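# Move misplaced cartons from wall shelf to desk

## Task

On the wall shelf, each carton in the row should sit above the shelf label showing its own part number. Carry every carton that sits above a wrong number over to the desk, and leave the correctly placed cartons where they are. The low shelf must be upright when the task ends, the desk should stay roughly where it is, and the robot must not fall over or finish tilted.

## Robot and tools

Robot: a Hello Robot Stretch 4, about 1.6 m tall. It has an omni-wheel base whose rim lies within 0.23 m of the base origin, a lift on a vertical mast, one arm that telescopes forward, a three-axis wrist and a five-finger hand. There is only one arm, so every argument applies to it alone. Loose objects may occasionally get nudged by something other than the robot.

Frames: the base frame has its origin on the floor under the base centre, with x forward, y left and z up, in metres. The odometry frame is the base frame as it was when the scene began. base_odometry adds up wheel turns, so wheel slip shows up as travel. Headings are in rad, positive to the left. If turned_by_wheels and turned_by_imu disagree by more than about 0.1 rad over one move, the base probably hit something or slipped. hand_pose is the hand point in the base frame, and the printed value may be a little off. The hand point sits 0.045 m in front of the palm. Its +z axis runs along the straight fingers, +y points out of the palm, and +x runs across the palm away from the thumb.

move: all keys except cameras and blocking make up one action. An action has base, joints or both, and may add speeds, pace or contact_limits. Alternatively it is just end_of_arm: "enable_torque", which re-powers wrist motors that shut off. base is an offset from where the base last measured itself, and takes one key: translate_m (forward positive, -2 to 2 m), strafe_m (left positive, -2 to 2 m) or rotate_rad (counter-clockwise positive, -3.2 to 3.2 rad). Only translate_m and strafe_m can be combined, which gives a straight diagonal drive with no turning. joints gives absolute targets by name, not offsets: lift_m 0 to 1.2 m; arm_m 0 to 0.55 m; wrist_yaw_rad -1.134 to 4.276 (0 points forward, positive turns left, 3.14 is folded back); wrist_pitch_rad -1.117 to 4.259 (0 level, 1.57 pointing down); wrist_roll_rad -1.117 to 4.259 (0 palm up, 1.57 palm to the robot's right, 3.14 palm down). hand_little, hand_ring, hand_middle, hand_index, hand_thumb_bend and hand_thumb_turn each run from -1 (closed) to +1 (open). For the thumb turn, +1 puts it beside the palm and -1 opposite the fingers. hand_force_limit (-1 to 1) sets the fingertip force at which closing stops, roughly 0 to 10 N, or up to 15 N for the thumb. hand_speed (-0.96 to 1) is a setting, not a motion. Targets beyond a range are clipped and reported. Unknown keys make the call invalid, and other bad values get it refused. pace is "slow", "default", "fast" or "max". speeds caps the top speed of named joints. contact_limits runs from 0 (lightest) to 1 (hardest), defaults to 0.5, and is given only next to its own command, for arm_m, lift_m, translate_m, strafe_m or rotate_rad. cameras lists head_camera, head_left_camera, head_right_camera, wrist_camera or "all". blocking defaults to true; false returns within about 0.5 s while motion continues, and a later move overrides only the parts it names.

Results: the move line reads done, or the worst status. Statuses include moving, done, off_target, contact_stop, time_out, limit_stop_at_own_body, limit_stop_at_tilt (lean over 6 degrees, which leaves lift, arm and wheels slack) and torque_fault. on_its_own reports what the robot did without being told, such as slack joints or a drifting base. An uncommanded stop or a refused call cancels the rest of that reply's move, wait and finished_scene calls. Other readings: lidar_m gives 12 distances in 30-degree sectors, starting straight ahead and going counter-clockwise, with "-" meaning nothing seen or closer than 0.25 m. wrist_depth_mm is a 7x7 grid in mm. motor_effort is in percent, with the peak in brackets, and servo_current is in mA. hand_stopped_by lists little, ring, middle, index, thumb_bend and thumb_turn, each as moving, target, force, stalled or fault. The *_load_n values are fingertip forces in N. base_tilt is in degrees.

Gripping: a finger motor starts only when its target changes by at least 0.002. For a gentle hold, close with hand_speed at -0.94 or lower. To squeeze harder, raise hand_force_limit and send a target further closed. With the thumb turned in, the hand wraps objects about 0.035 to 0.065 m thick.

Other tools. wait takes seconds (0 to 10) and optional cameras. stop brakes all running motion. zoom_image takes camera and region [x0, y0, x1, y1] in pixels, at most 504 per side. show_instructions shows the reference pages. finished_scene takes scene, the current scene number, and cannot be undone.

Cautions: carrying more than 1 kg with arm_m above 0.2 while driving or turning can tip the robot. Avoid self-collision: keep lift_m above about 0.25 with the hand over the base, and avoid tilting the wrist up while rolled or turned right. Don't ram shelves or the desk, don't drop or fling cartons, don't knock the low shelf over, and don't push hard enough to tilt the base.

Each tool is called after ">>>" by a JSON object that holds its "name" and its "arguments", one argument or row to a line.

Reference images:

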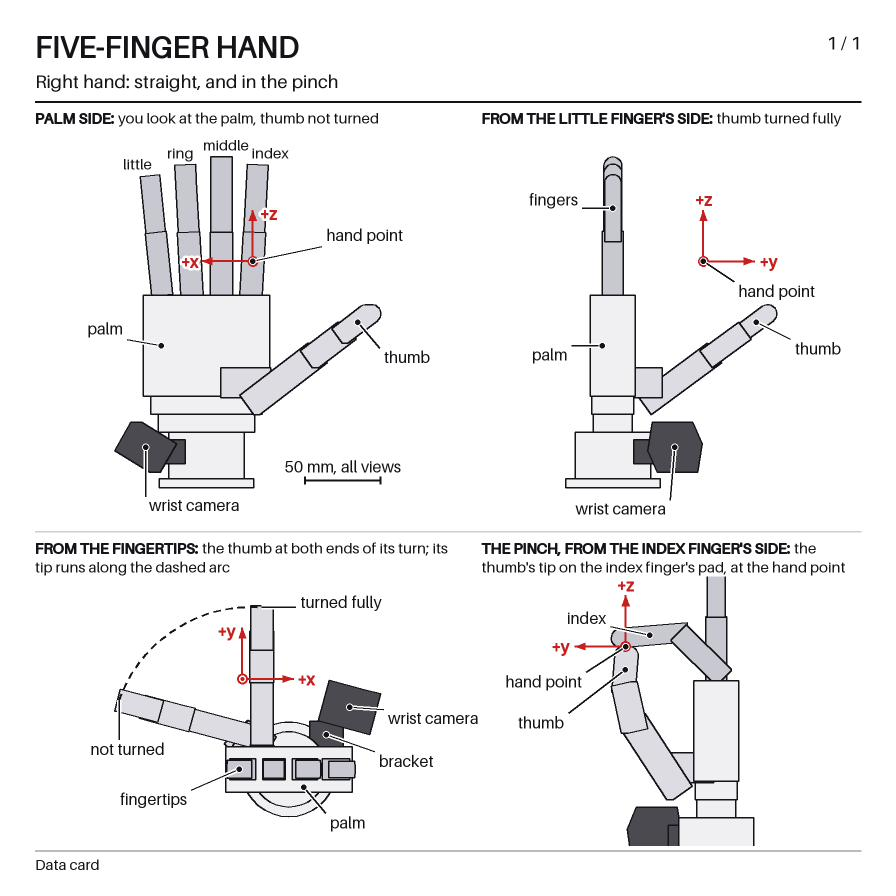

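## Session

>>> {"name": "move", "arguments": {

}}

Scene clock: 0.00 s.
base_odometry: x=+0.000 y=+0.000 heading=+0.000
turned_by_wheels: +0.000
turned_by_imu: +0.000
base_tilt: forward=+1.3 right=+0.3
lidar_m: 2.58 2.19 2.23 2.70 2.03 2.11 3.16 2.74 2.77 2.22 2.04 2.08
base_status: not commanded
joint_positions: lift_m=+0.182 arm_m=+0.002 wrist_yaw_rad=+3.061 wrist_pitch_rad=+0.004 wrist_roll_rad=+0.000 hand_little=+1.000 hand_ring=+1.000 hand_middle=+1.000 hand_index=+1.000 hand_thumb_turn=+1.000 hand_thumb_bend=+1.000 hand_force_limit=+0.000 hand_speed=-0.800
joint_status: not commanded
measured_speeds: all 0
hand_stopped_by: target,target,target,target,target,target
little_load_n: 0.0
ring_load_n: 0.0
middle_load_n: 0.0
index_load_n: 0.0
thumb_bend_load_n: 0.0
thumb_turn_load_n: 0.0
motor_effort: lift_m=+19 arm_m=-4 wheel_0=-1 wheel_1=+0 wheel_2=+0
servo_current: wrist_yaw_rad=52 wrist_pitch_rad=46 wrist_roll_rad=33
hand_pose: x=-0.0388 y=+0.1357 z=+0.4197 quat_wxyz=(-0.479, -0.480, +0.521, +0.519) (m; base frame)
wrist_depth_mm: - - - - - - - / 105 - - - - - - / 117 - - - - - - / 126 - - - - - - / - - - - - - 1983 / 1756 1618 1618 1756 1661 1576 - / 1078 1060 - 117 - - -
pictures: head_camera, head_left_camera, head_right_camera, wrist_camera

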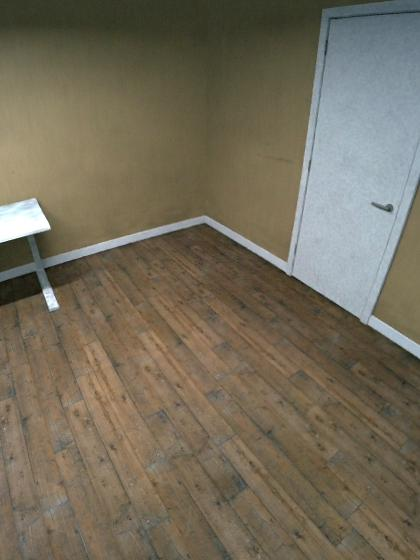

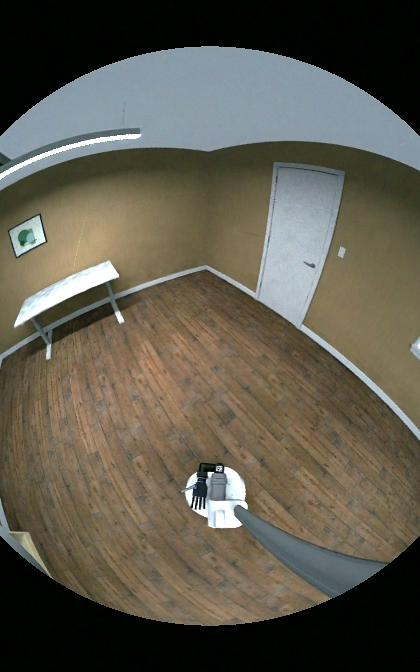

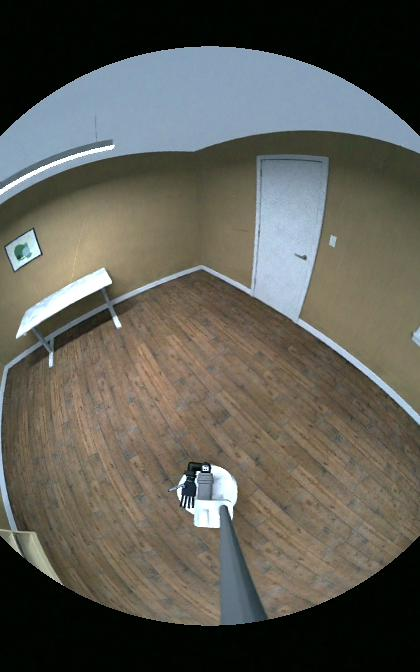

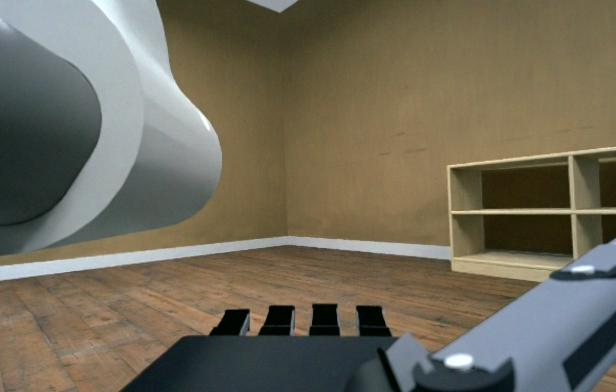

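>>> {"name": "move", "arguments": {
  "base": {"rotate_rad": 2.0},
  "cameras": ["all"]
}}

Scene clock: 3.33 s.
move: done
base_odometry: x=+0.000 y=+0.000 heading=+2.000
turned_by_wheels: +2.000
turned_by_imu: +1.951
base_tilt: forward=+1.4 right=+0.2
lidar_m: 2.03 2.04 2.88 2.75 2.78 2.37 2.07 2.07 2.41 2.19 2.21 2.81
base_status: done
joint_positions: lift_m=+0.182 arm_m=+0.002 wrist_yaw_rad=+3.061 wrist_pitch_rad=+0.004 wrist_roll_rad=+0.000 hand_little=+1.000 hand_ring=+1.000 hand_middle=+1.000 hand_index=+1.000 hand_thumb_turn=+1.000 hand_thumb_bend=+1.000 hand_force_limit=+0.000 hand_speed=-0.800
joint_status: not commanded
measured_speeds: all 0
hand_stopped_by: target,target,target,target,target,target
little_load_n: 0.0
ring_load_n: 0.0
middle_load_n: 0.0
index_load_n: 0.0
thumb_bend_load_n: 0.0
thumb_turn_load_n: 0.0
motor_effort: lift_m=+19(19) arm_m=-4(4) wheel_0=+0(10) wheel_1=-1(7) wheel_2=+1(13)
servo_current: wrist_yaw_rad=52(59) wrist_pitch_rad=39(52) wrist_roll_rad=39(59)
hand_pose: x=-0.0388 y=+0.1357 z=+0.4197 quat_wxyz=(-0.479, -0.480, +0.521, +0.519) (m; base frame)
wrist_depth_mm: - - - - - - - / 106 - - - - - - / 118 - - - - - - / 126 - - - - - - / - - - - - - - / 1708 1618 1576 1708 1661 1618 - / 1078 1078 - 117 - - -
pictures: head_camera, head_left_camera, head_right_camera, wrist_camera

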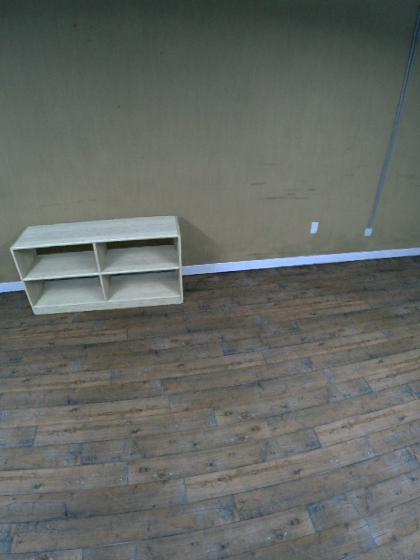

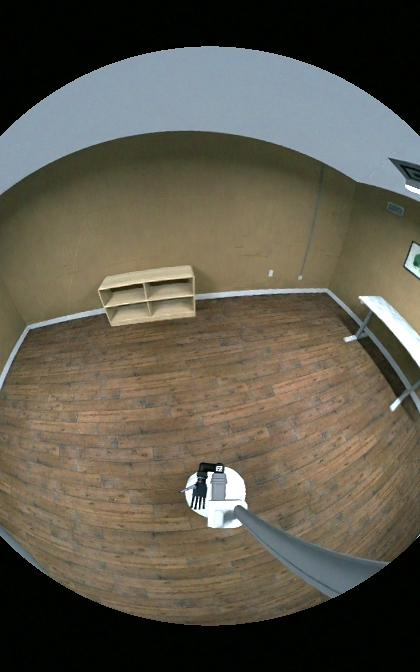

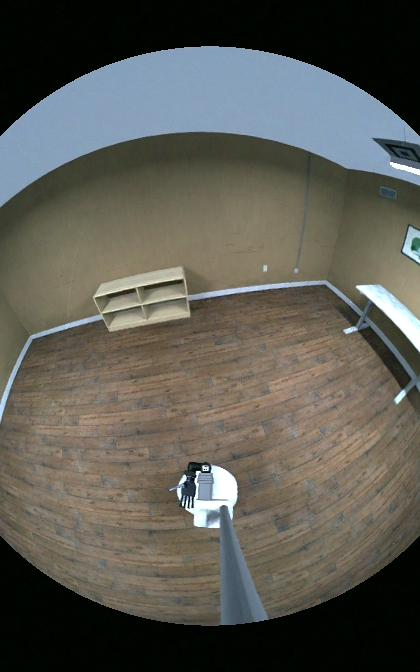

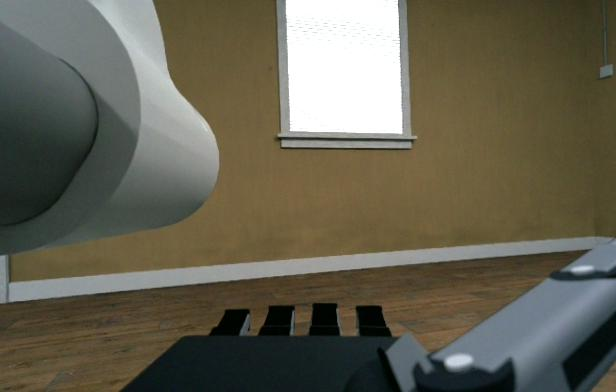

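>>> {"name": "move", "arguments": {
  "base": {"rotate_rad": 1.7},
  "cameras": ["all"]
}}

Scene clock: 7.17 s.
move: done
base_odometry: x=+0.000 y=+0.000 heading=-2.583
turned_by_wheels: +1.700
turned_by_imu: +1.658
base_tilt: forward=+1.3 right=+0.3
lidar_m: 2.76 2.79 2.23 2.05 2.12 2.63 2.24 2.25 2.67 2.04 2.06 3.11
base_status: done
joint_positions: lift_m=+0.182 arm_m=+0.002 wrist_yaw_rad=+3.061 wrist_pitch_rad=+0.004 wrist_roll_rad=+0.000 hand_little=+1.000 hand_ring=+1.000 hand_middle=+1.000 hand_index=+1.000 hand_thumb_turn=+1.000 hand_thumb_bend=+1.000 hand_force_limit=+0.000 hand_speed=-0.800
joint_status: not commanded
measured_speeds: all 0
hand_stopped_by: target,target,target,target,target,target
little_load_n: 0.0
ring_load_n: 0.0
middle_load_n: 0.0
index_load_n: 0.0
thumb_bend_load_n: 0.0
thumb_turn_load_n: 0.0
motor_effort: lift_m=+19(19) arm_m=-4(5) wheel_0=-1(8) wheel_1=+0(8) wheel_2=-2(15)
servo_current: wrist_yaw_rad=52(65) wrist_pitch_rad=46(52) wrist_roll_rad=52(59)
hand_pose: x=-0.0388 y=+0.1357 z=+0.4197 quat_wxyz=(-0.479, -0.480, +0.521, +0.519) (m; base frame)
wrist_depth_mm: - - - - - - - / 106 - - - - - - / 118 - - - - - - / 126 - - - - - - / - - - - - - - / 1756 1618 1576 1708 1661 1618 - / 1078 1078 - 117 - - -
pictures: head_camera, head_left_camera, head_right_camera, wrist_camera

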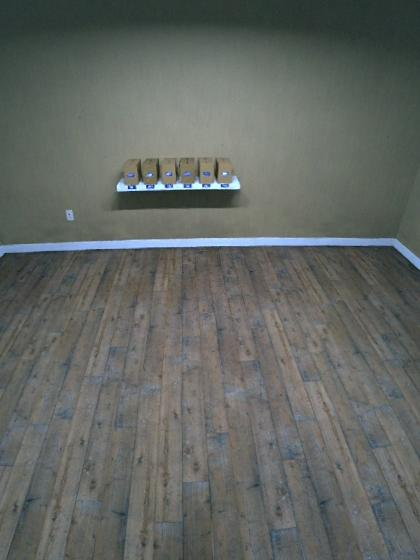

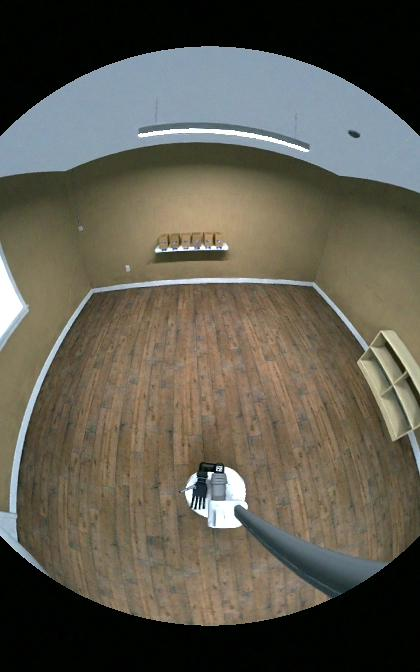

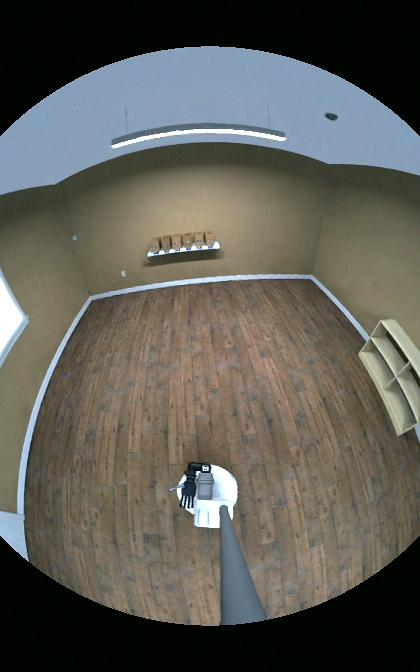

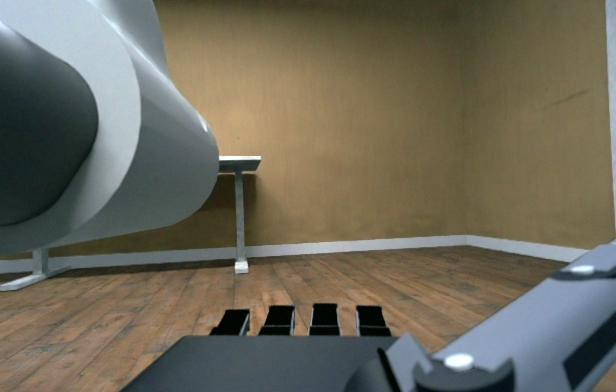

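>>> {"name": "zoom_image", "arguments": {
  "camera": "head_camera",
  "region": [110, 140, 250, 210]
}}

>>> {"name": "move", "arguments": {
  "base": {"translate_m": 1.5, "strafe_m": 0.15},
  "cameras": ["head_camera", "head_left_camera"]
}}

>>> {"name": "zoom_image", "arguments": {
  "camera": "head_camera",
  "region": [60, 80, 360, 240]
}}

Scaled by 3.600 from the camera's 420x560 image, which has a finer 1200x1600 frame.

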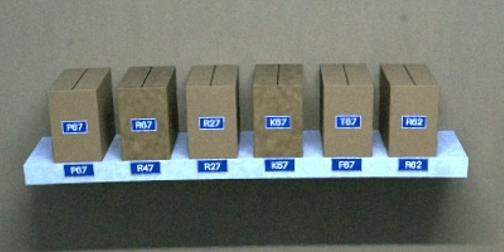

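Scene clock: 16.67 s.
move: done
base_odometry: x=-1.193 y=-0.922 heading=-2.583
turned_by_wheels: +0.000
turned_by_imu: +0.002
base_tilt: forward=+1.3 right=+0.3
lidar_m: 1.25 1.28 1.94 2.08 2.12 2.72 - 3.89 2.19 2.07 2.46 1.65
base_status: done
joint_positions: lift_m=+0.182 arm_m=+0.002 wrist_yaw_rad=+3.061 wrist_pitch_rad=+0.004 wrist_roll_rad=+0.000 hand_little=+1.000 hand_ring=+1.000 hand_middle=+1.000 hand_index=+1.000 hand_thumb_turn=+1.000 hand_thumb_bend=+1.000 hand_force_limit=+0.000 hand_speed=-0.800
joint_status: not commanded
measured_speeds: all 0
hand_stopped_by: target,target,target,target,target,target
little_load_n: 0.0
ring_load_n: 0.0
middle_load_n: 0.0
index_load_n: 0.0
thumb_bend_load_n: 0.0
thumb_turn_load_n: 0.0
motor_effort: lift_m=+19(19) arm_m=-4(5) wheel_0=+0(8) wheel_1=+1(7) wheel_2=+1(12)
servo_current: wrist_yaw_rad=52(59) wrist_pitch_rad=52(52) wrist_roll_rad=26(65)
hand_pose: x=-0.0388 y=+0.1357 z=+0.4197 quat_wxyz=(-0.479, -0.480, +0.521, +0.519) (m; base frame)
wrist_depth_mm: - - - - - - - / 106 - - - - - - / 118 - - - - - - / 126 - - - - - - / - - - - - - - / 1756 1661 1576 1661 1661 1708 - / 1060 1078 - 117 - - -
pictures: head_camera, head_left_camera

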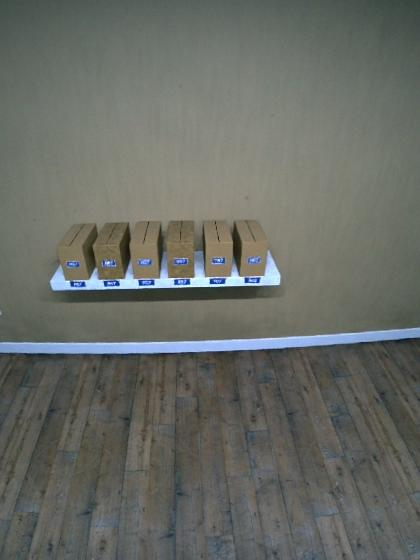

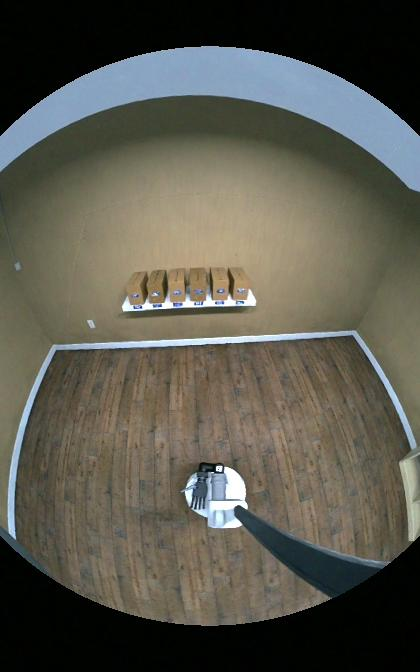

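Scaled by 1.680 from the camera's 420x560 image, which has a finer 1200x1600 frame.

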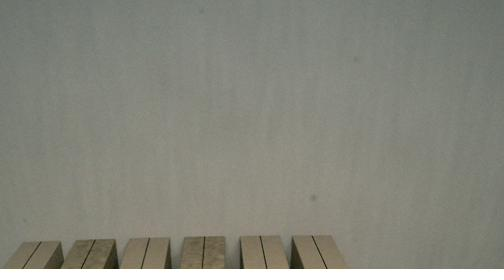

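>>> {"name": "zoom_image", "arguments": {
  "camera": "head_camera",
  "region": [45, 210, 165, 300]
}}

>>> {"name": "zoom_image", "arguments": {
  "camera": "head_camera",
  "region": [165, 210, 285, 300]
}}

Scaled by 4.200 from the camera's 420x560 image, which has a finer 1200x1600 frame.

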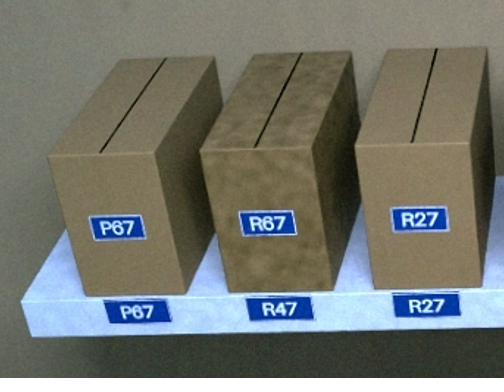

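Scaled by 4.200 from the camera's 420x560 image, which has a finer 1200x1600 frame.

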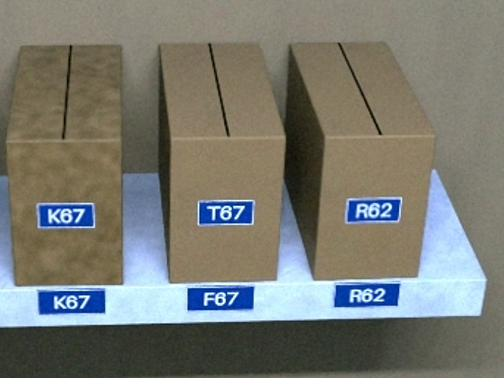

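>>> {"name": "move", "arguments": {
  "joints": {"lift_m": 0.7, "wrist_yaw_rad": 0.0},
  "cameras": ["all"]
}}

Scene clock: 27.07 s.
move: done
base_odometry: x=-1.193 y=-0.922 heading=-2.583
turned_by_wheels: +0.000
turned_by_imu: +0.000
base_tilt: forward=+1.4 right=+0.3
lidar_m: 1.24 1.28 1.92 2.06 2.12 2.72 - 3.92 2.21 2.08 2.44 1.63
base_status: not commanded
joint_positions: lift_m=+0.700 arm_m=+0.002 wrist_yaw_rad=+0.003 wrist_pitch_rad=+0.004 wrist_roll_rad=+0.000 hand_little=+1.000 hand_ring=+1.000 hand_middle=+1.000 hand_index=+1.000 hand_thumb_turn=+1.000 hand_thumb_bend=+1.000 hand_force_limit=+0.000 hand_speed=-0.800
joint_status: all done
measured_speeds: all 0
hand_stopped_by: target,target,target,target,target,target
little_load_n: 0.0
ring_load_n: 0.0
middle_load_n: 0.0
index_load_n: 0.0
thumb_bend_load_n: 0.0
thumb_turn_load_n: 0.0
motor_effort: lift_m=+21(25) arm_m=-4(5) wheel_0=-1(1) wheel_1=+1(1) wheel_2=+1(2)
servo_current: wrist_yaw_rad=52(176) wrist_pitch_rad=52(52) wrist_roll_rad=20(65)
hand_pose: x=+0.3947 y=-0.1176 z=+0.9373 quat_wxyz=(+0.498, +0.500, +0.502, +0.500) (m; base frame)
wrist_depth_mm: - - - - - - - / - - - - - - - / - - - - - - - / 1025 - - - - - - / 1025 1042 1042 1060 - - - / - - - 187 - - - / - - - 117 - - -
pictures: head_camera, head_left_camera, head_right_camera, wrist_camera
camera_calibration:
wrist_camera: T_world_to_cam=[[0.0381056, -0.999192, -0.0127412, -0.0952126], [0.0316987, 0.0139527, -0.9994, 0.928216], [0.998771, 0.0376789, 0.0322048, -0.262109], [0, 0, 0, 1]] pos_world=[0.235992, -0.0982109, 0.934888]

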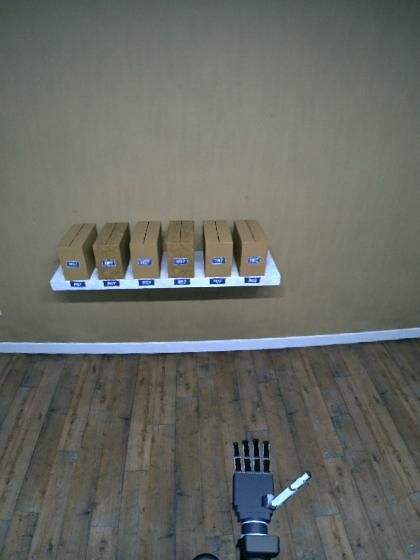

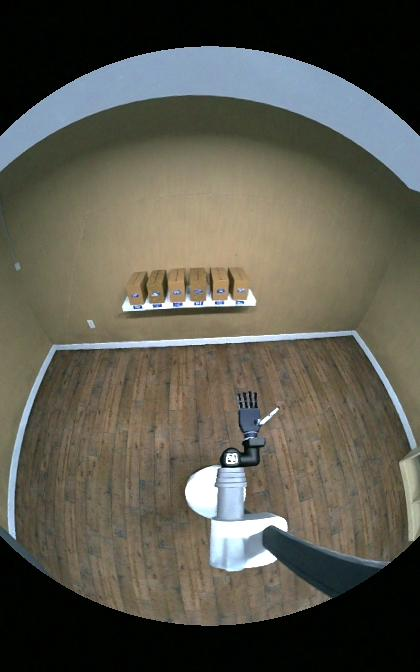

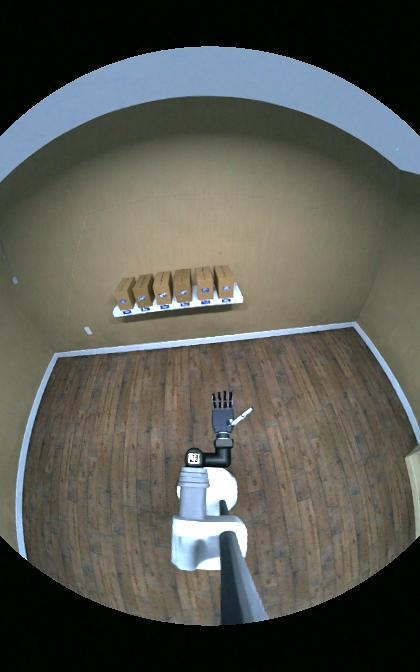

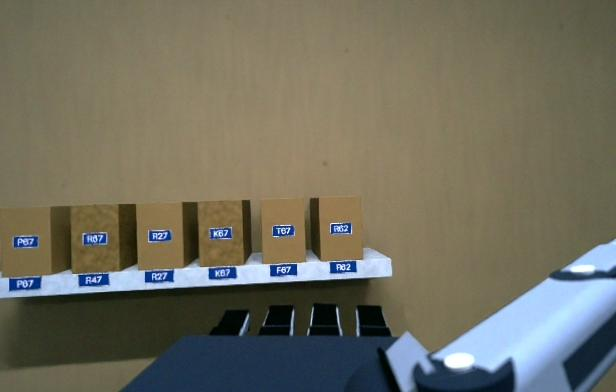

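>>> {"name": "zoom_image", "arguments": {
  "camera": "wrist_camera",
  "region": [190, 180, 400, 300]
}}

>>> {"name": "zoom_image", "arguments": {
  "camera": "wrist_camera",
  "region": [0, 180, 210, 300]
}}

Scaled by 2.400.

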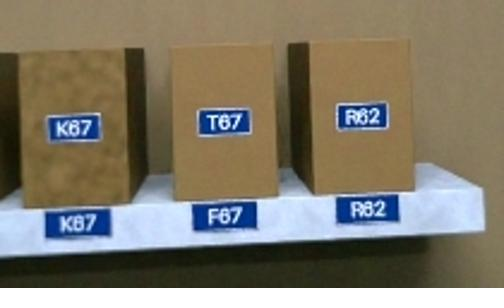

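Scaled by 2.400.

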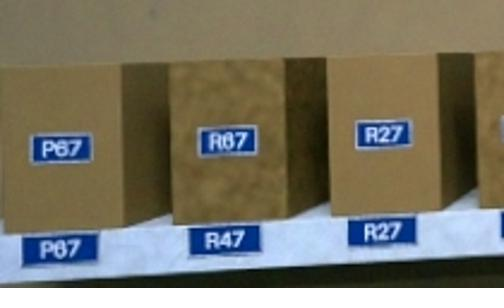

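>>> {"name": "move", "arguments": {
  "base": {"rotate_rad": 0.122},
  "joints": {"lift_m": 1.1, "wrist_pitch_rad": 0.6},
  "cameras": ["head_camera", "wrist_camera"]
}}

Scene clock: 149.23 s.
move: done
base_odometry: x=-1.193 y=-0.922 heading=-2.462
turned_by_wheels: +0.122
turned_by_imu: +0.119
base_tilt: forward=+1.3 right=+0.3
lidar_m: 1.26 1.31 2.19 2.08 2.17 3.04 - 3.43 2.12 2.09 2.14 1.30
base_status: done
joint_positions: lift_m=+1.100 arm_m=+0.002 wrist_yaw_rad=+0.003 wrist_pitch_rad=+0.601 wrist_roll_rad=+0.000 hand_little=+1.000 hand_ring=+1.000 hand_middle=+1.000 hand_index=+1.000 hand_thumb_turn=+1.000 hand_thumb_bend=+1.000 hand_force_limit=+0.000 hand_speed=-0.800
joint_status: all done
measured_speeds: all 0
hand_stopped_by: target,target,target,target,target,target
little_load_n: 0.0
ring_load_n: 0.0
middle_load_n: 0.0
index_load_n: 0.0
thumb_bend_load_n: 0.0
thumb_turn_load_n: 0.0
motor_effort: lift_m=+21(24) arm_m=-4(4) wheel_0=+0(7) wheel_1=-2(5) wheel_2=+0(11)
servo_current: wrist_yaw_rad=52(59) wrist_pitch_rad=46(65) wrist_roll_rad=59(65)
hand_pose: x=+0.3897 y=-0.1177 z=+1.2024 quat_wxyz=(+0.329, +0.625, +0.626, +0.330) (m; base frame)
wrist_depth_mm: - - - - - - - / - 1118 1182 - - - - / - 1182 1138 1160 1098 - - / - - - - - - - / - - - - - - - / 1708 1661 1661 1618 1661 1661 - / 1499 1499 - 117 - - -
pictures: head_camera, wrist_camera
camera_calibration:
wrist_camera: T_world_to_cam=[[0.0244979, -0.999237, -0.0304021, -0.065223], [-0.535633, 0.0125579, -0.844357, 1.22782], [0.844095, 0.0369694, -0.534917, 0.47656], [0, 0, 0, 1]] pos_world=[0.256999, -0.0982102, 1.28966]

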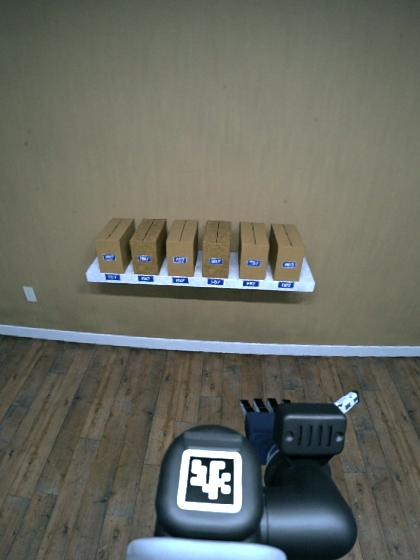

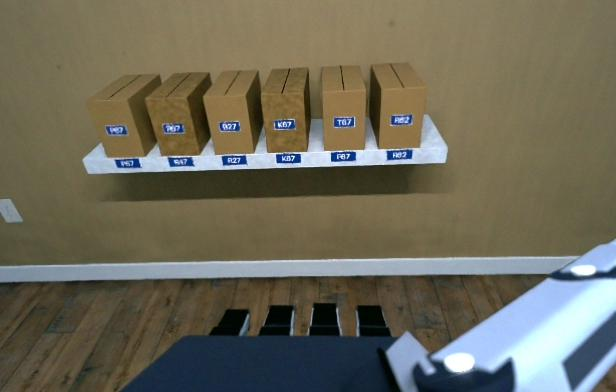

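>>> {"name": "zoom_image", "arguments": {
  "camera": "wrist_camera",
  "region": [240, 50, 460, 180]
}}

>>> {"name": "zoom_image", "arguments": {
  "camera": "wrist_camera",
  "region": [70, 50, 290, 180]
}}

>>> {"name": "zoom_image", "arguments": {
  "camera": "head_camera",
  "region": [190, 210, 320, 300]
}}

Scaled by 2.291.

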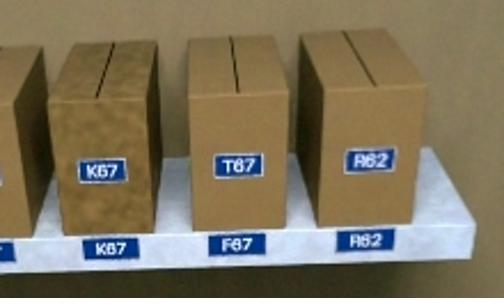

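Scaled by 2.291.

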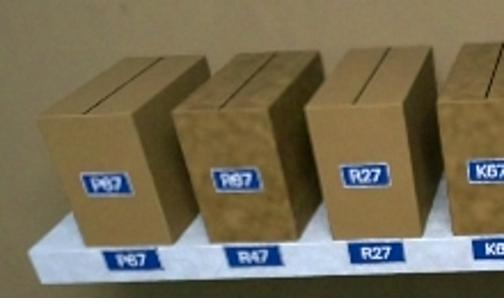

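Scaled by 3.877 from the camera's 420x560 image, which has a finer 1200x1600 frame.

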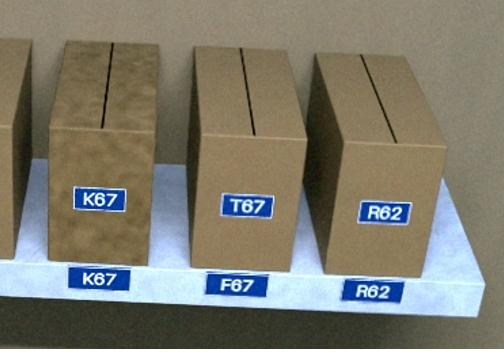

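>>> {"name": "move", "arguments": {
  "base": {"translate_m": 0.72, "strafe_m": -0.06},
  "joints": {"lift_m": 1.15, "wrist_pitch_rad": 1.57},
  "cameras": ["head_camera"]
}}

>>> {"name": "move", "arguments": {
  "joints": {"arm_m": 0.45},
  "cameras": ["all"]
}}

Scene clock: 174.90 s.
move: done
base_odometry: x=-1.790 y=-1.328 heading=-2.461
turned_by_wheels: +0.000
turned_by_imu: +0.001
base_tilt: forward=+1.4 right=+0.2
lidar_m: 0.52 0.58 0.81 2.17 2.28 3.12 - 2.80 2.32 2.34 1.15 0.57
base_status: done
joint_positions: lift_m=+1.150 arm_m=+0.002 wrist_yaw_rad=+0.002 wrist_pitch_rad=+1.568 wrist_roll_rad=+0.000 hand_little=+1.000 hand_ring=+1.000 hand_middle=+1.000 hand_index=+1.000 hand_thumb_turn=+1.000 hand_thumb_bend=+1.000 hand_force_limit=+0.000 hand_speed=-0.800
joint_status: all done
measured_speeds: all 0
hand_stopped_by: target,target,target,target,target,target
little_load_n: 0.0
ring_load_n: 0.0
middle_load_n: 0.0
index_load_n: 0.0
thumb_bend_load_n: 0.0
thumb_turn_load_n: 0.0
motor_effort: lift_m=+21(23) arm_m=-4(5) wheel_0=+0(9) wheel_1=+1(5) wheel_2=+0(12)
servo_current: wrist_yaw_rad=46(59) wrist_pitch_rad=46(65) wrist_roll_rad=33(65)
hand_pose: x=+0.2337 y=-0.1181 z=+1.1067 quat_wxyz=(+0.001, +0.706, +0.708, +0.001) (m; base frame)
wrist_depth_mm: - 1308 1281 1281 1255 1255 1229 / 1308 1308 1281 1255 1255 1255 1229 / 1308 1281 1281 1281 1255 1229 1205 / 1308 1281 1281 1255 1281 1229 1205 / 1308 1308 1281 - 1205 1205 1229 / 1281 1255 1281 186 1255 1229 - / 1281 1308 - 117 - - -
pictures: head_camera

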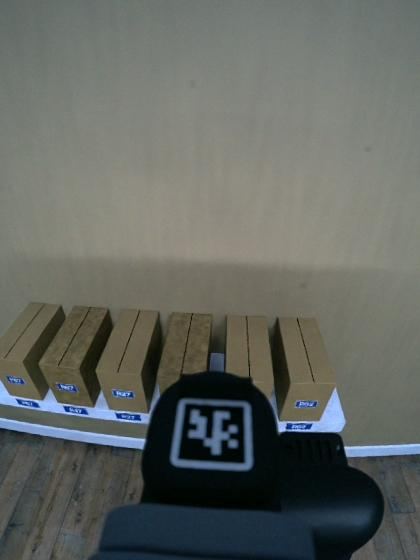

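Scene clock: 177.30 s.
move: done
base_odometry: x=-1.790 y=-1.328 heading=-2.461
turned_by_wheels: +0.000
turned_by_imu: +0.000
base_tilt: forward=+1.4 right=+0.2
lidar_m: 0.52 0.57 0.80 2.16 2.24 3.10 - 2.79 2.30 2.34 1.12 0.57
base_status: not commanded
joint_positions: lift_m=+1.150 arm_m=+0.450 wrist_yaw_rad=+0.002 wrist_pitch_rad=+1.568 wrist_roll_rad=+0.000 hand_little=+1.000 hand_ring=+1.000 hand_middle=+1.000 hand_index=+1.000 hand_thumb_turn=+1.000 hand_thumb_bend=+1.000 hand_force_limit=+0.000 hand_speed=-0.800
joint_status: all done
measured_speeds: all 0
hand_stopped_by: target,target,target,target,target,target
little_load_n: 0.0
ring_load_n: 0.0
middle_load_n: 0.0
index_load_n: 0.0
thumb_bend_load_n: 0.0
thumb_turn_load_n: 0.0
motor_effort: lift_m=+21(21) arm_m=+5(9) wheel_0=+0(1) wheel_1=+1(1) wheel_2=+0(0)
servo_current: wrist_yaw_rad=46(59) wrist_pitch_rad=39(46) wrist_roll_rad=46(78)
hand_pose: x=+0.6818 y=-0.1181 z=+1.1067 quat_wxyz=(+0.001, +0.706, +0.708, +0.001) (m; base frame)
wrist_depth_mm: 329 329 324 320 317 314 312 / 330 329 334 320 319 314 312 / 332 327 366 320 317 314 310 / 330 327 368 319 317 312 310 / 329 325 366 319 317 310 309 / 351 324 340 317 312 310 - / 1308 1281 - 117 - - -
pictures: head_camera, head_left_camera, head_right_camera, wrist_camera
camera_calibration:
wrist_camera: T_world_to_cam=[[-0.0101304, -0.999326, -0.0352741, -0.0466342], [-0.99921, 0.0114727, -0.0380595, 0.72703], [0.0384386, 0.0348606, -0.998653, 1.24105], [0, 0, 0, 1]] pos_world=[0.678278, -0.0982076, 1.26541]

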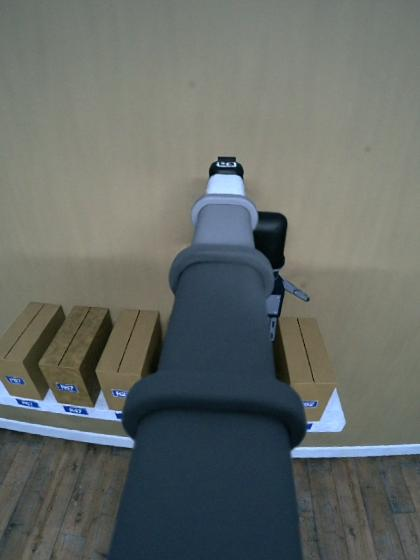

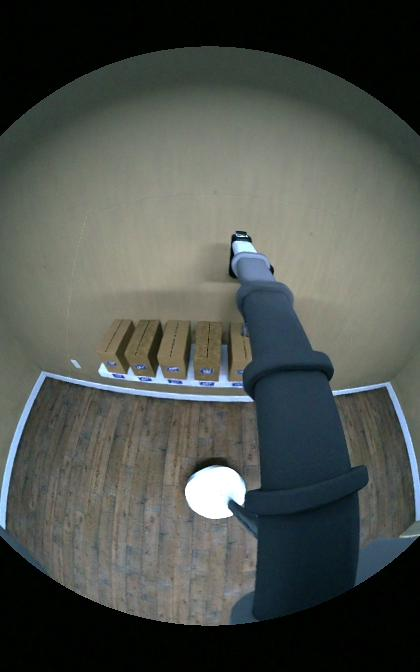

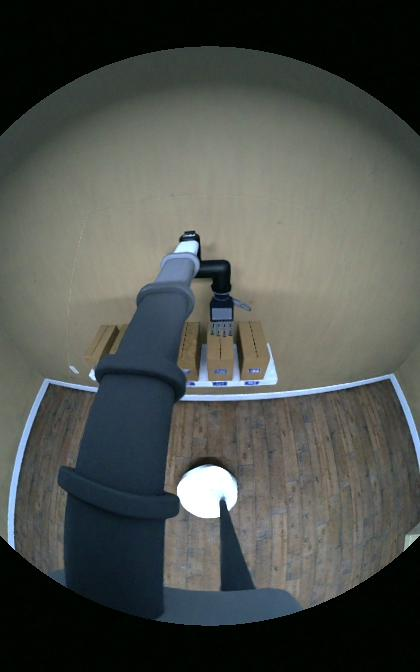

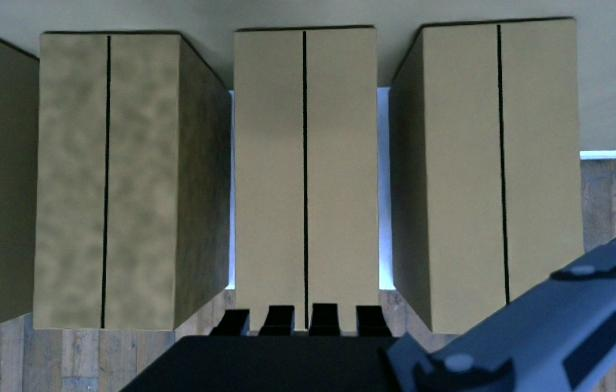

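>>> {"name": "move", "arguments": {
  "joints": {"wrist_roll_rad": 3.14},
  "cameras": ["head_right_camera", "head_camera", "wrist_camera"]
}}

Scene clock: 212.00 s.
move: done
base_odometry: x=-1.790 y=-1.328 heading=-2.461
turned_by_wheels: +0.000
turned_by_imu: +0.000
base_tilt: forward=+1.4 right=+0.2
lidar_m: 0.51 0.56 0.80 2.15 2.26 3.07 - 2.82 2.29 2.32 1.15 0.56
base_status: not commanded
joint_positions: lift_m=+1.150 arm_m=+0.450 wrist_yaw_rad=+0.002 wrist_pitch_rad=+1.568 wrist_roll_rad=+3.136 hand_little=+1.000 hand_ring=+1.000 hand_middle=+1.000 hand_index=+1.000 hand_thumb_turn=+1.000 hand_thumb_bend=+1.000 hand_force_limit=+0.000 hand_speed=-0.800
joint_status: all done
measured_speeds: all 0
hand_stopped_by: target,target,target,target,target,target
little_load_n: 0.0
ring_load_n: 0.0
middle_load_n: 0.0
index_load_n: 0.0
thumb_bend_load_n: -0.5
thumb_turn_load_n: 0.0
motor_effort: lift_m=+21(21) arm_m=+5(6) wheel_0=+0(1) wheel_1=+0(1) wheel_2=+0(0)
servo_current: wrist_yaw_rad=52(59) wrist_pitch_rad=46(52) wrist_roll_rad=46(130)
hand_pose: x=+0.5611 y=-0.0571 z=+1.1064 quat_wxyz=(-0.001, +0.710, -0.704, +0.001) (m; base frame)
wrist_depth_mm: 1308 1336 1281 1281 1255 1255 1281 / 1336 1308 1336 1255 1281 1255 1255 / 1308 1281 1281 1281 1281 1255 1229 / 1281 1281 1308 1281 1255 1255 1229 / 1308 325 324 319 319 314 307 / 327 324 322 315 315 310 - / 324 322 - 117 - - -
pictures: head_camera, head_right_camera, wrist_camera
camera_calibration:
wrist_camera: T_world_to_cam=[[0.00509516, 0.999367, -0.0352182, 0.118524], [0.999426, -0.00626899, -0.0333008, -0.521946], [-0.0335005, -0.0350283, -0.998825, 1.27982], [0, 0, 0, 1]] pos_world=[0.563917, -0.0768912, 1.26511]

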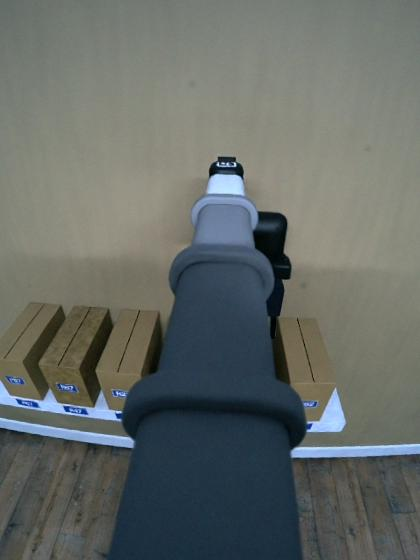

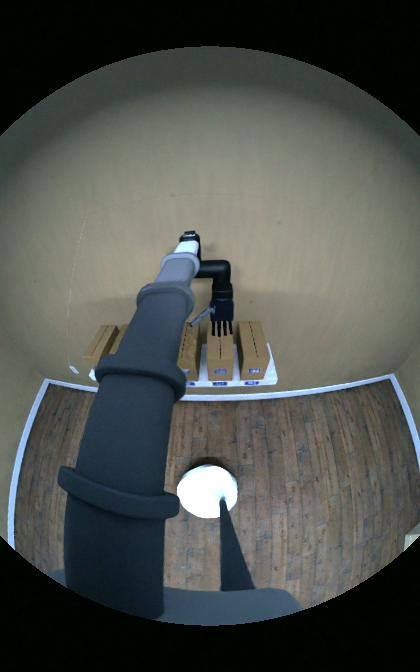

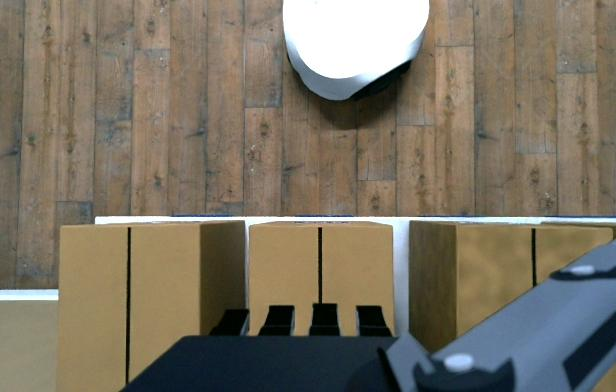

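>>> {"name": "move", "arguments": {
  "base": {"translate_m": 0.05, "strafe_m": 0.008},
  "joints": {"arm_m": 0.53}
}}

>>> {"name": "move", "arguments": {
  "joints": {"lift_m": 1.08},
  "speeds": {"lift_m": 0.05},
  "contact_limits": {"lift_m": 0.1},
  "cameras": ["head_right_camera", "wrist_camera"]
}}

>>> {"name": "zoom_image", "arguments": {
  "camera": "head_right_camera",
  "region": [150, 230, 310, 400]
}}

Scene clock: 218.97 s.
move: done
base_odometry: x=-1.824 y=-1.366 heading=-2.461
turned_by_wheels: +0.000
turned_by_imu: +0.000
base_tilt: forward=+1.4 right=+0.2
lidar_m: 0.47 0.54 0.74 2.16 2.28 3.08 - 2.76 2.35 2.33 1.10 0.53
base_status: done
joint_positions: lift_m=+1.150 arm_m=+0.530 wrist_yaw_rad=+0.002 wrist_pitch_rad=+1.568 wrist_roll_rad=+3.137 hand_little=+1.000 hand_ring=+1.000 hand_middle=+1.000 hand_index=+1.000 hand_thumb_turn=+1.000 hand_thumb_bend=+1.000 hand_force_limit=+0.000 hand_speed=-0.800
joint_status: all done
measured_speeds: all 0
hand_stopped_by: target,target,target,target,target,target
little_load_n: 0.0
ring_load_n: 0.0
middle_load_n: 0.0
index_load_n: -0.5
thumb_bend_load_n: 0.0
thumb_turn_load_n: 0.0
motor_effort: lift_m=+21(21) arm_m=+5(8) wheel_0=+0(6) wheel_1=+1(7) wheel_2=+0(14)
servo_current: wrist_yaw_rad=59(59) wrist_pitch_rad=46(52) wrist_roll_rad=33(65)
hand_pose: x=+0.6411 y=-0.0571 z=+1.1064 quat_wxyz=(-0.001, +0.710, -0.704, +0.001) (m; base frame)
wrist_depth_mm: 1281 1308 1336 1308 1255 1255 1255 / 1336 332 336 325 1205 319 315 / 1308 330 327 322 347 317 314 / 1308 327 324 319 343 314 310 / 327 327 322 317 340 314 309 / 325 324 320 315 315 309 - / 325 320 - 117 - - -
pictures: none

Scene clock: 220.80 s.
move: done
base_odometry: x=-1.824 y=-1.366 heading=-2.461
turned_by_wheels: +0.000
turned_by_imu: +0.000
base_tilt: forward=+1.4 right=+0.2
lidar_m: 0.47 0.53 0.72 2.17 2.26 3.11 - 2.81 2.32 2.34 1.06 0.52
base_status: not commanded
joint_positions: lift_m=+1.080 arm_m=+0.530 wrist_yaw_rad=+0.002 wrist_pitch_rad=+1.568 wrist_roll_rad=+3.137 hand_little=+1.000 hand_ring=+1.000 hand_middle=+1.000 hand_index=+1.000 hand_thumb_turn=+1.000 hand_thumb_bend=+1.000 hand_force_limit=+0.000 hand_speed=-0.800
joint_status: all done
measured_speeds: all 0
hand_stopped_by: target,target,target,target,target,target
little_load_n: 0.5
ring_load_n: 0.0
middle_load_n: 0.0
index_load_n: 0.0
thumb_bend_load_n: 0.0
thumb_turn_load_n: 0.0
motor_effort: lift_m=+16(20) arm_m=+5(5) wheel_0=+0(1) wheel_1=+1(1) wheel_2=+0(0)
servo_current: wrist_yaw_rad=52(59) wrist_pitch_rad=46(46) wrist_roll_rad=52(65)
contact_limits: lift_m 0.1
hand_pose: x=+0.6411 y=-0.0571 z=+1.0368 quat_wxyz=(-0.001, +0.710, -0.704, +0.001) (m; base frame)
wrist_depth_mm: 1255 1255 1255 255 1060 1182 249 / 263 259 256 254 252 248 247 / 260 258 254 253 251 248 245 / 258 256 255 251 250 246 244 / 257 255 251 249 247 244 241 / 255 254 251 247 246 252 - / 254 252 - 117 - - -
pictures: head_right_camera, wrist_camera
camera_calibration:
wrist_camera: T_world_to_cam=[[0.00519495, 0.999366, -0.0352221, 0.115606], [0.999425, -0.00636876, -0.033296, -0.604231], [-0.0334992, -0.0350289, -0.998825, 1.21298], [0, 0, 0, 1]] pos_world=[0.643917, -0.0768913, 1.19551]

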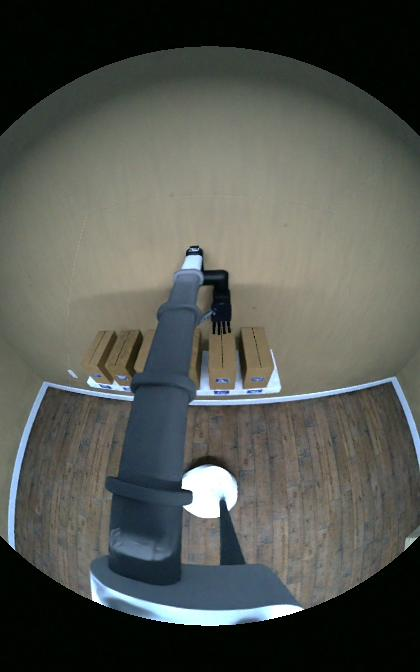

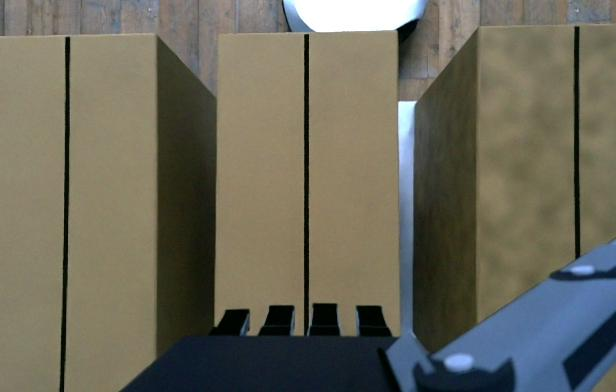

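Scaled by 2.965 from the camera's 420x672 image, which has a finer 600x960 frame.

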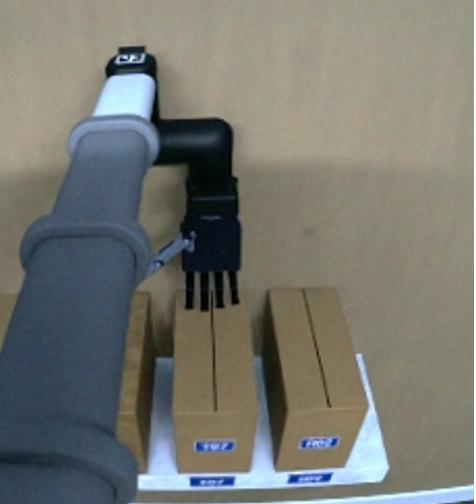

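>>> {"name": "move", "arguments": {
  "joints": {"lift_m": 1.064},
  "speeds": {"lift_m": 0.03},
  "contact_limits": {"lift_m": 0.0}
}}

>>> {"name": "move", "arguments": {
  "joints": {"lift_m": 1.06},
  "speeds": {"lift_m": 0.03},
  "contact_limits": {"lift_m": 0.0}
}}

>>> {"name": "move", "arguments": {
  "joints": {"lift_m": 1.056},
  "speeds": {"lift_m": 0.03},
  "contact_limits": {"lift_m": 0.0},
  "cameras": ["head_right_camera", "wrist_camera"]
}}

Scene clock: 225.47 s.
move: done
base_odometry: x=-1.824 y=-1.366 heading=-2.461
turned_by_wheels: +0.000
turned_by_imu: +0.000
base_tilt: forward=+1.4 right=+0.3
lidar_m: 0.48 0.51 0.73 2.17 2.27 3.07 - 2.80 2.32 2.34 1.09 0.50
base_status: not commanded
joint_positions: lift_m=+1.064 arm_m=+0.530 wrist_yaw_rad=+0.002 wrist_pitch_rad=+1.568 wrist_roll_rad=+3.137 hand_little=+1.000 hand_ring=+1.000 hand_middle=+1.000 hand_index=+1.000 hand_thumb_turn=+1.000 hand_thumb_bend=+1.000 hand_force_limit=+0.000 hand_speed=-0.800
joint_status: all done
measured_speeds: all 0
hand_stopped_by: target,target,target,target,target,target
little_load_n: 0.0
ring_load_n: 0.0
middle_load_n: 0.0
index_load_n: 0.0
thumb_bend_load_n: 0.0
thumb_turn_load_n: 0.0
motor_effort: lift_m=+16(16) arm_m=+5(5) wheel_0=+0(1) wheel_1=+1(1) wheel_2=+0(1)
servo_current: wrist_yaw_rad=52(59) wrist_pitch_rad=39(46) wrist_roll_rad=46(59)
contact_limits: lift_m 0
hand_pose: x=+0.6411 y=-0.0571 z=+1.0208 quat_wxyz=(-0.001, +0.710, -0.704, +0.001) (m; base frame)
wrist_depth_mm: 247 281 1229 240 237 1160 232 / 247 243 241 238 236 238 230 / 244 242 239 236 234 236 229 / 243 240 237 235 233 253 227 / 241 238 235 234 232 234 226 / 238 237 234 231 230 252 - / 237 235 - 117 - - -
pictures: none

Scene clock: 226.00 s.
move: done
base_odometry: x=-1.824 y=-1.366 heading=-2.461
turned_by_wheels: +0.000
turned_by_imu: +0.000
base_tilt: forward=+1.2 right=+0.3
lidar_m: 0.47 0.50 0.71 2.15 2.29 3.08 - 2.82 2.30 2.34 1.07 0.51
base_status: not commanded
joint_positions: lift_m=+1.060 arm_m=+0.530 wrist_yaw_rad=+0.002 wrist_pitch_rad=+1.568 wrist_roll_rad=+3.137 hand_little=+1.000 hand_ring=+1.000 hand_middle=+1.000 hand_index=+1.000 hand_thumb_turn=+1.000 hand_thumb_bend=+1.000 hand_force_limit=+0.000 hand_speed=-0.800
joint_status: all done
measured_speeds: all 0
hand_stopped_by: target,target,target,target,target,target
little_load_n: 0.0
ring_load_n: 0.0
middle_load_n: 0.0
index_load_n: 0.0
thumb_bend_load_n: 0.0
thumb_turn_load_n: 0.0
motor_effort: lift_m=+16(16) arm_m=+5(5) wheel_0=+0(1) wheel_1=+0(1) wheel_2=+0(0)
servo_current: wrist_yaw_rad=52(59) wrist_pitch_rad=33(52) wrist_roll_rad=65(65)
contact_limits: lift_m 0
hand_pose: x=+0.6411 y=-0.0571 z=+1.0168 quat_wxyz=(-0.001, +0.710, -0.704, +0.001) (m; base frame)
wrist_depth_mm: 243 282 1205 236 233 1205 229 / 241 240 236 234 231 238 226 / 239 238 235 232 231 236 225 / 238 237 234 231 229 253 223 / 236 236 232 229 228 252 223 / 235 234 230 228 225 252 - / 234 232 - 117 - - -
pictures: none

Scene clock: 226.53 s.
move: done
base_odometry: x=-1.824 y=-1.366 heading=-2.461
turned_by_wheels: +0.000
turned_by_imu: +0.000
base_tilt: forward=+1.3 right=+0.3
lidar_m: 0.48 0.52 0.70 2.14 2.24 3.11 - 2.79 2.34 2.36 1.06 0.50
base_status: not commanded
joint_positions: lift_m=+1.056 arm_m=+0.530 wrist_yaw_rad=+0.002 wrist_pitch_rad=+1.568 wrist_roll_rad=+3.137 hand_little=+1.000 hand_ring=+1.000 hand_middle=+1.000 hand_index=+1.000 hand_thumb_turn=+1.000 hand_thumb_bend=+1.000 hand_force_limit=+0.000 hand_speed=-0.800
joint_status: all done
measured_speeds: all 0
hand_stopped_by: target,target,target,target,target,target
little_load_n: 0.0
ring_load_n: 0.0
middle_load_n: 0.0
index_load_n: 0.0
thumb_bend_load_n: -0.5
thumb_turn_load_n: 0.0
motor_effort: lift_m=+15(16) arm_m=+5(5) wheel_0=+0(1) wheel_1=+1(1) wheel_2=+0(0)
servo_current: wrist_yaw_rad=52(59) wrist_pitch_rad=46(52) wrist_roll_rad=39(59)
contact_limits: lift_m 0
hand_pose: x=+0.6411 y=-0.0571 z=+1.0129 quat_wxyz=(-0.001, +0.710, -0.704, +0.001) (m; base frame)
wrist_depth_mm: 239 238 235 232 230 263 225 / 236 236 233 230 228 238 223 / 236 235 231 229 228 236 222 / 234 234 230 227 226 236 220 / 233 231 229 226 224 253 220 / 231 230 227 224 223 274 - / 230 229 - 117 - - -
pictures: head_right_camera, wrist_camera
camera_calibration:
wrist_camera: T_world_to_cam=[[0.00519495, 0.999366, -0.0352221, 0.114764], [0.999425, -0.00636876, -0.033296, -0.605027], [-0.0334992, -0.0350289, -0.998825, 1.18911], [0, 0, 0, 1]] pos_world=[0.643917, -0.0768913, 1.17161]

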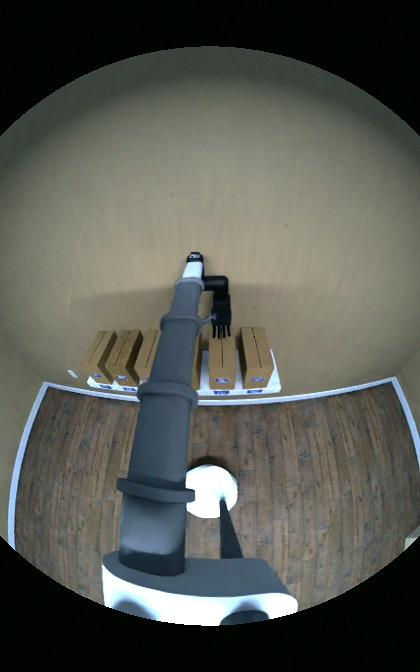

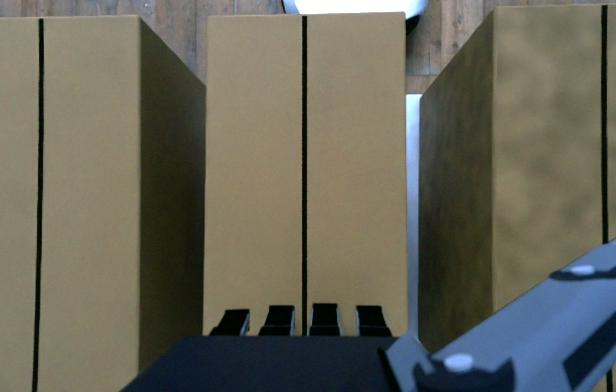

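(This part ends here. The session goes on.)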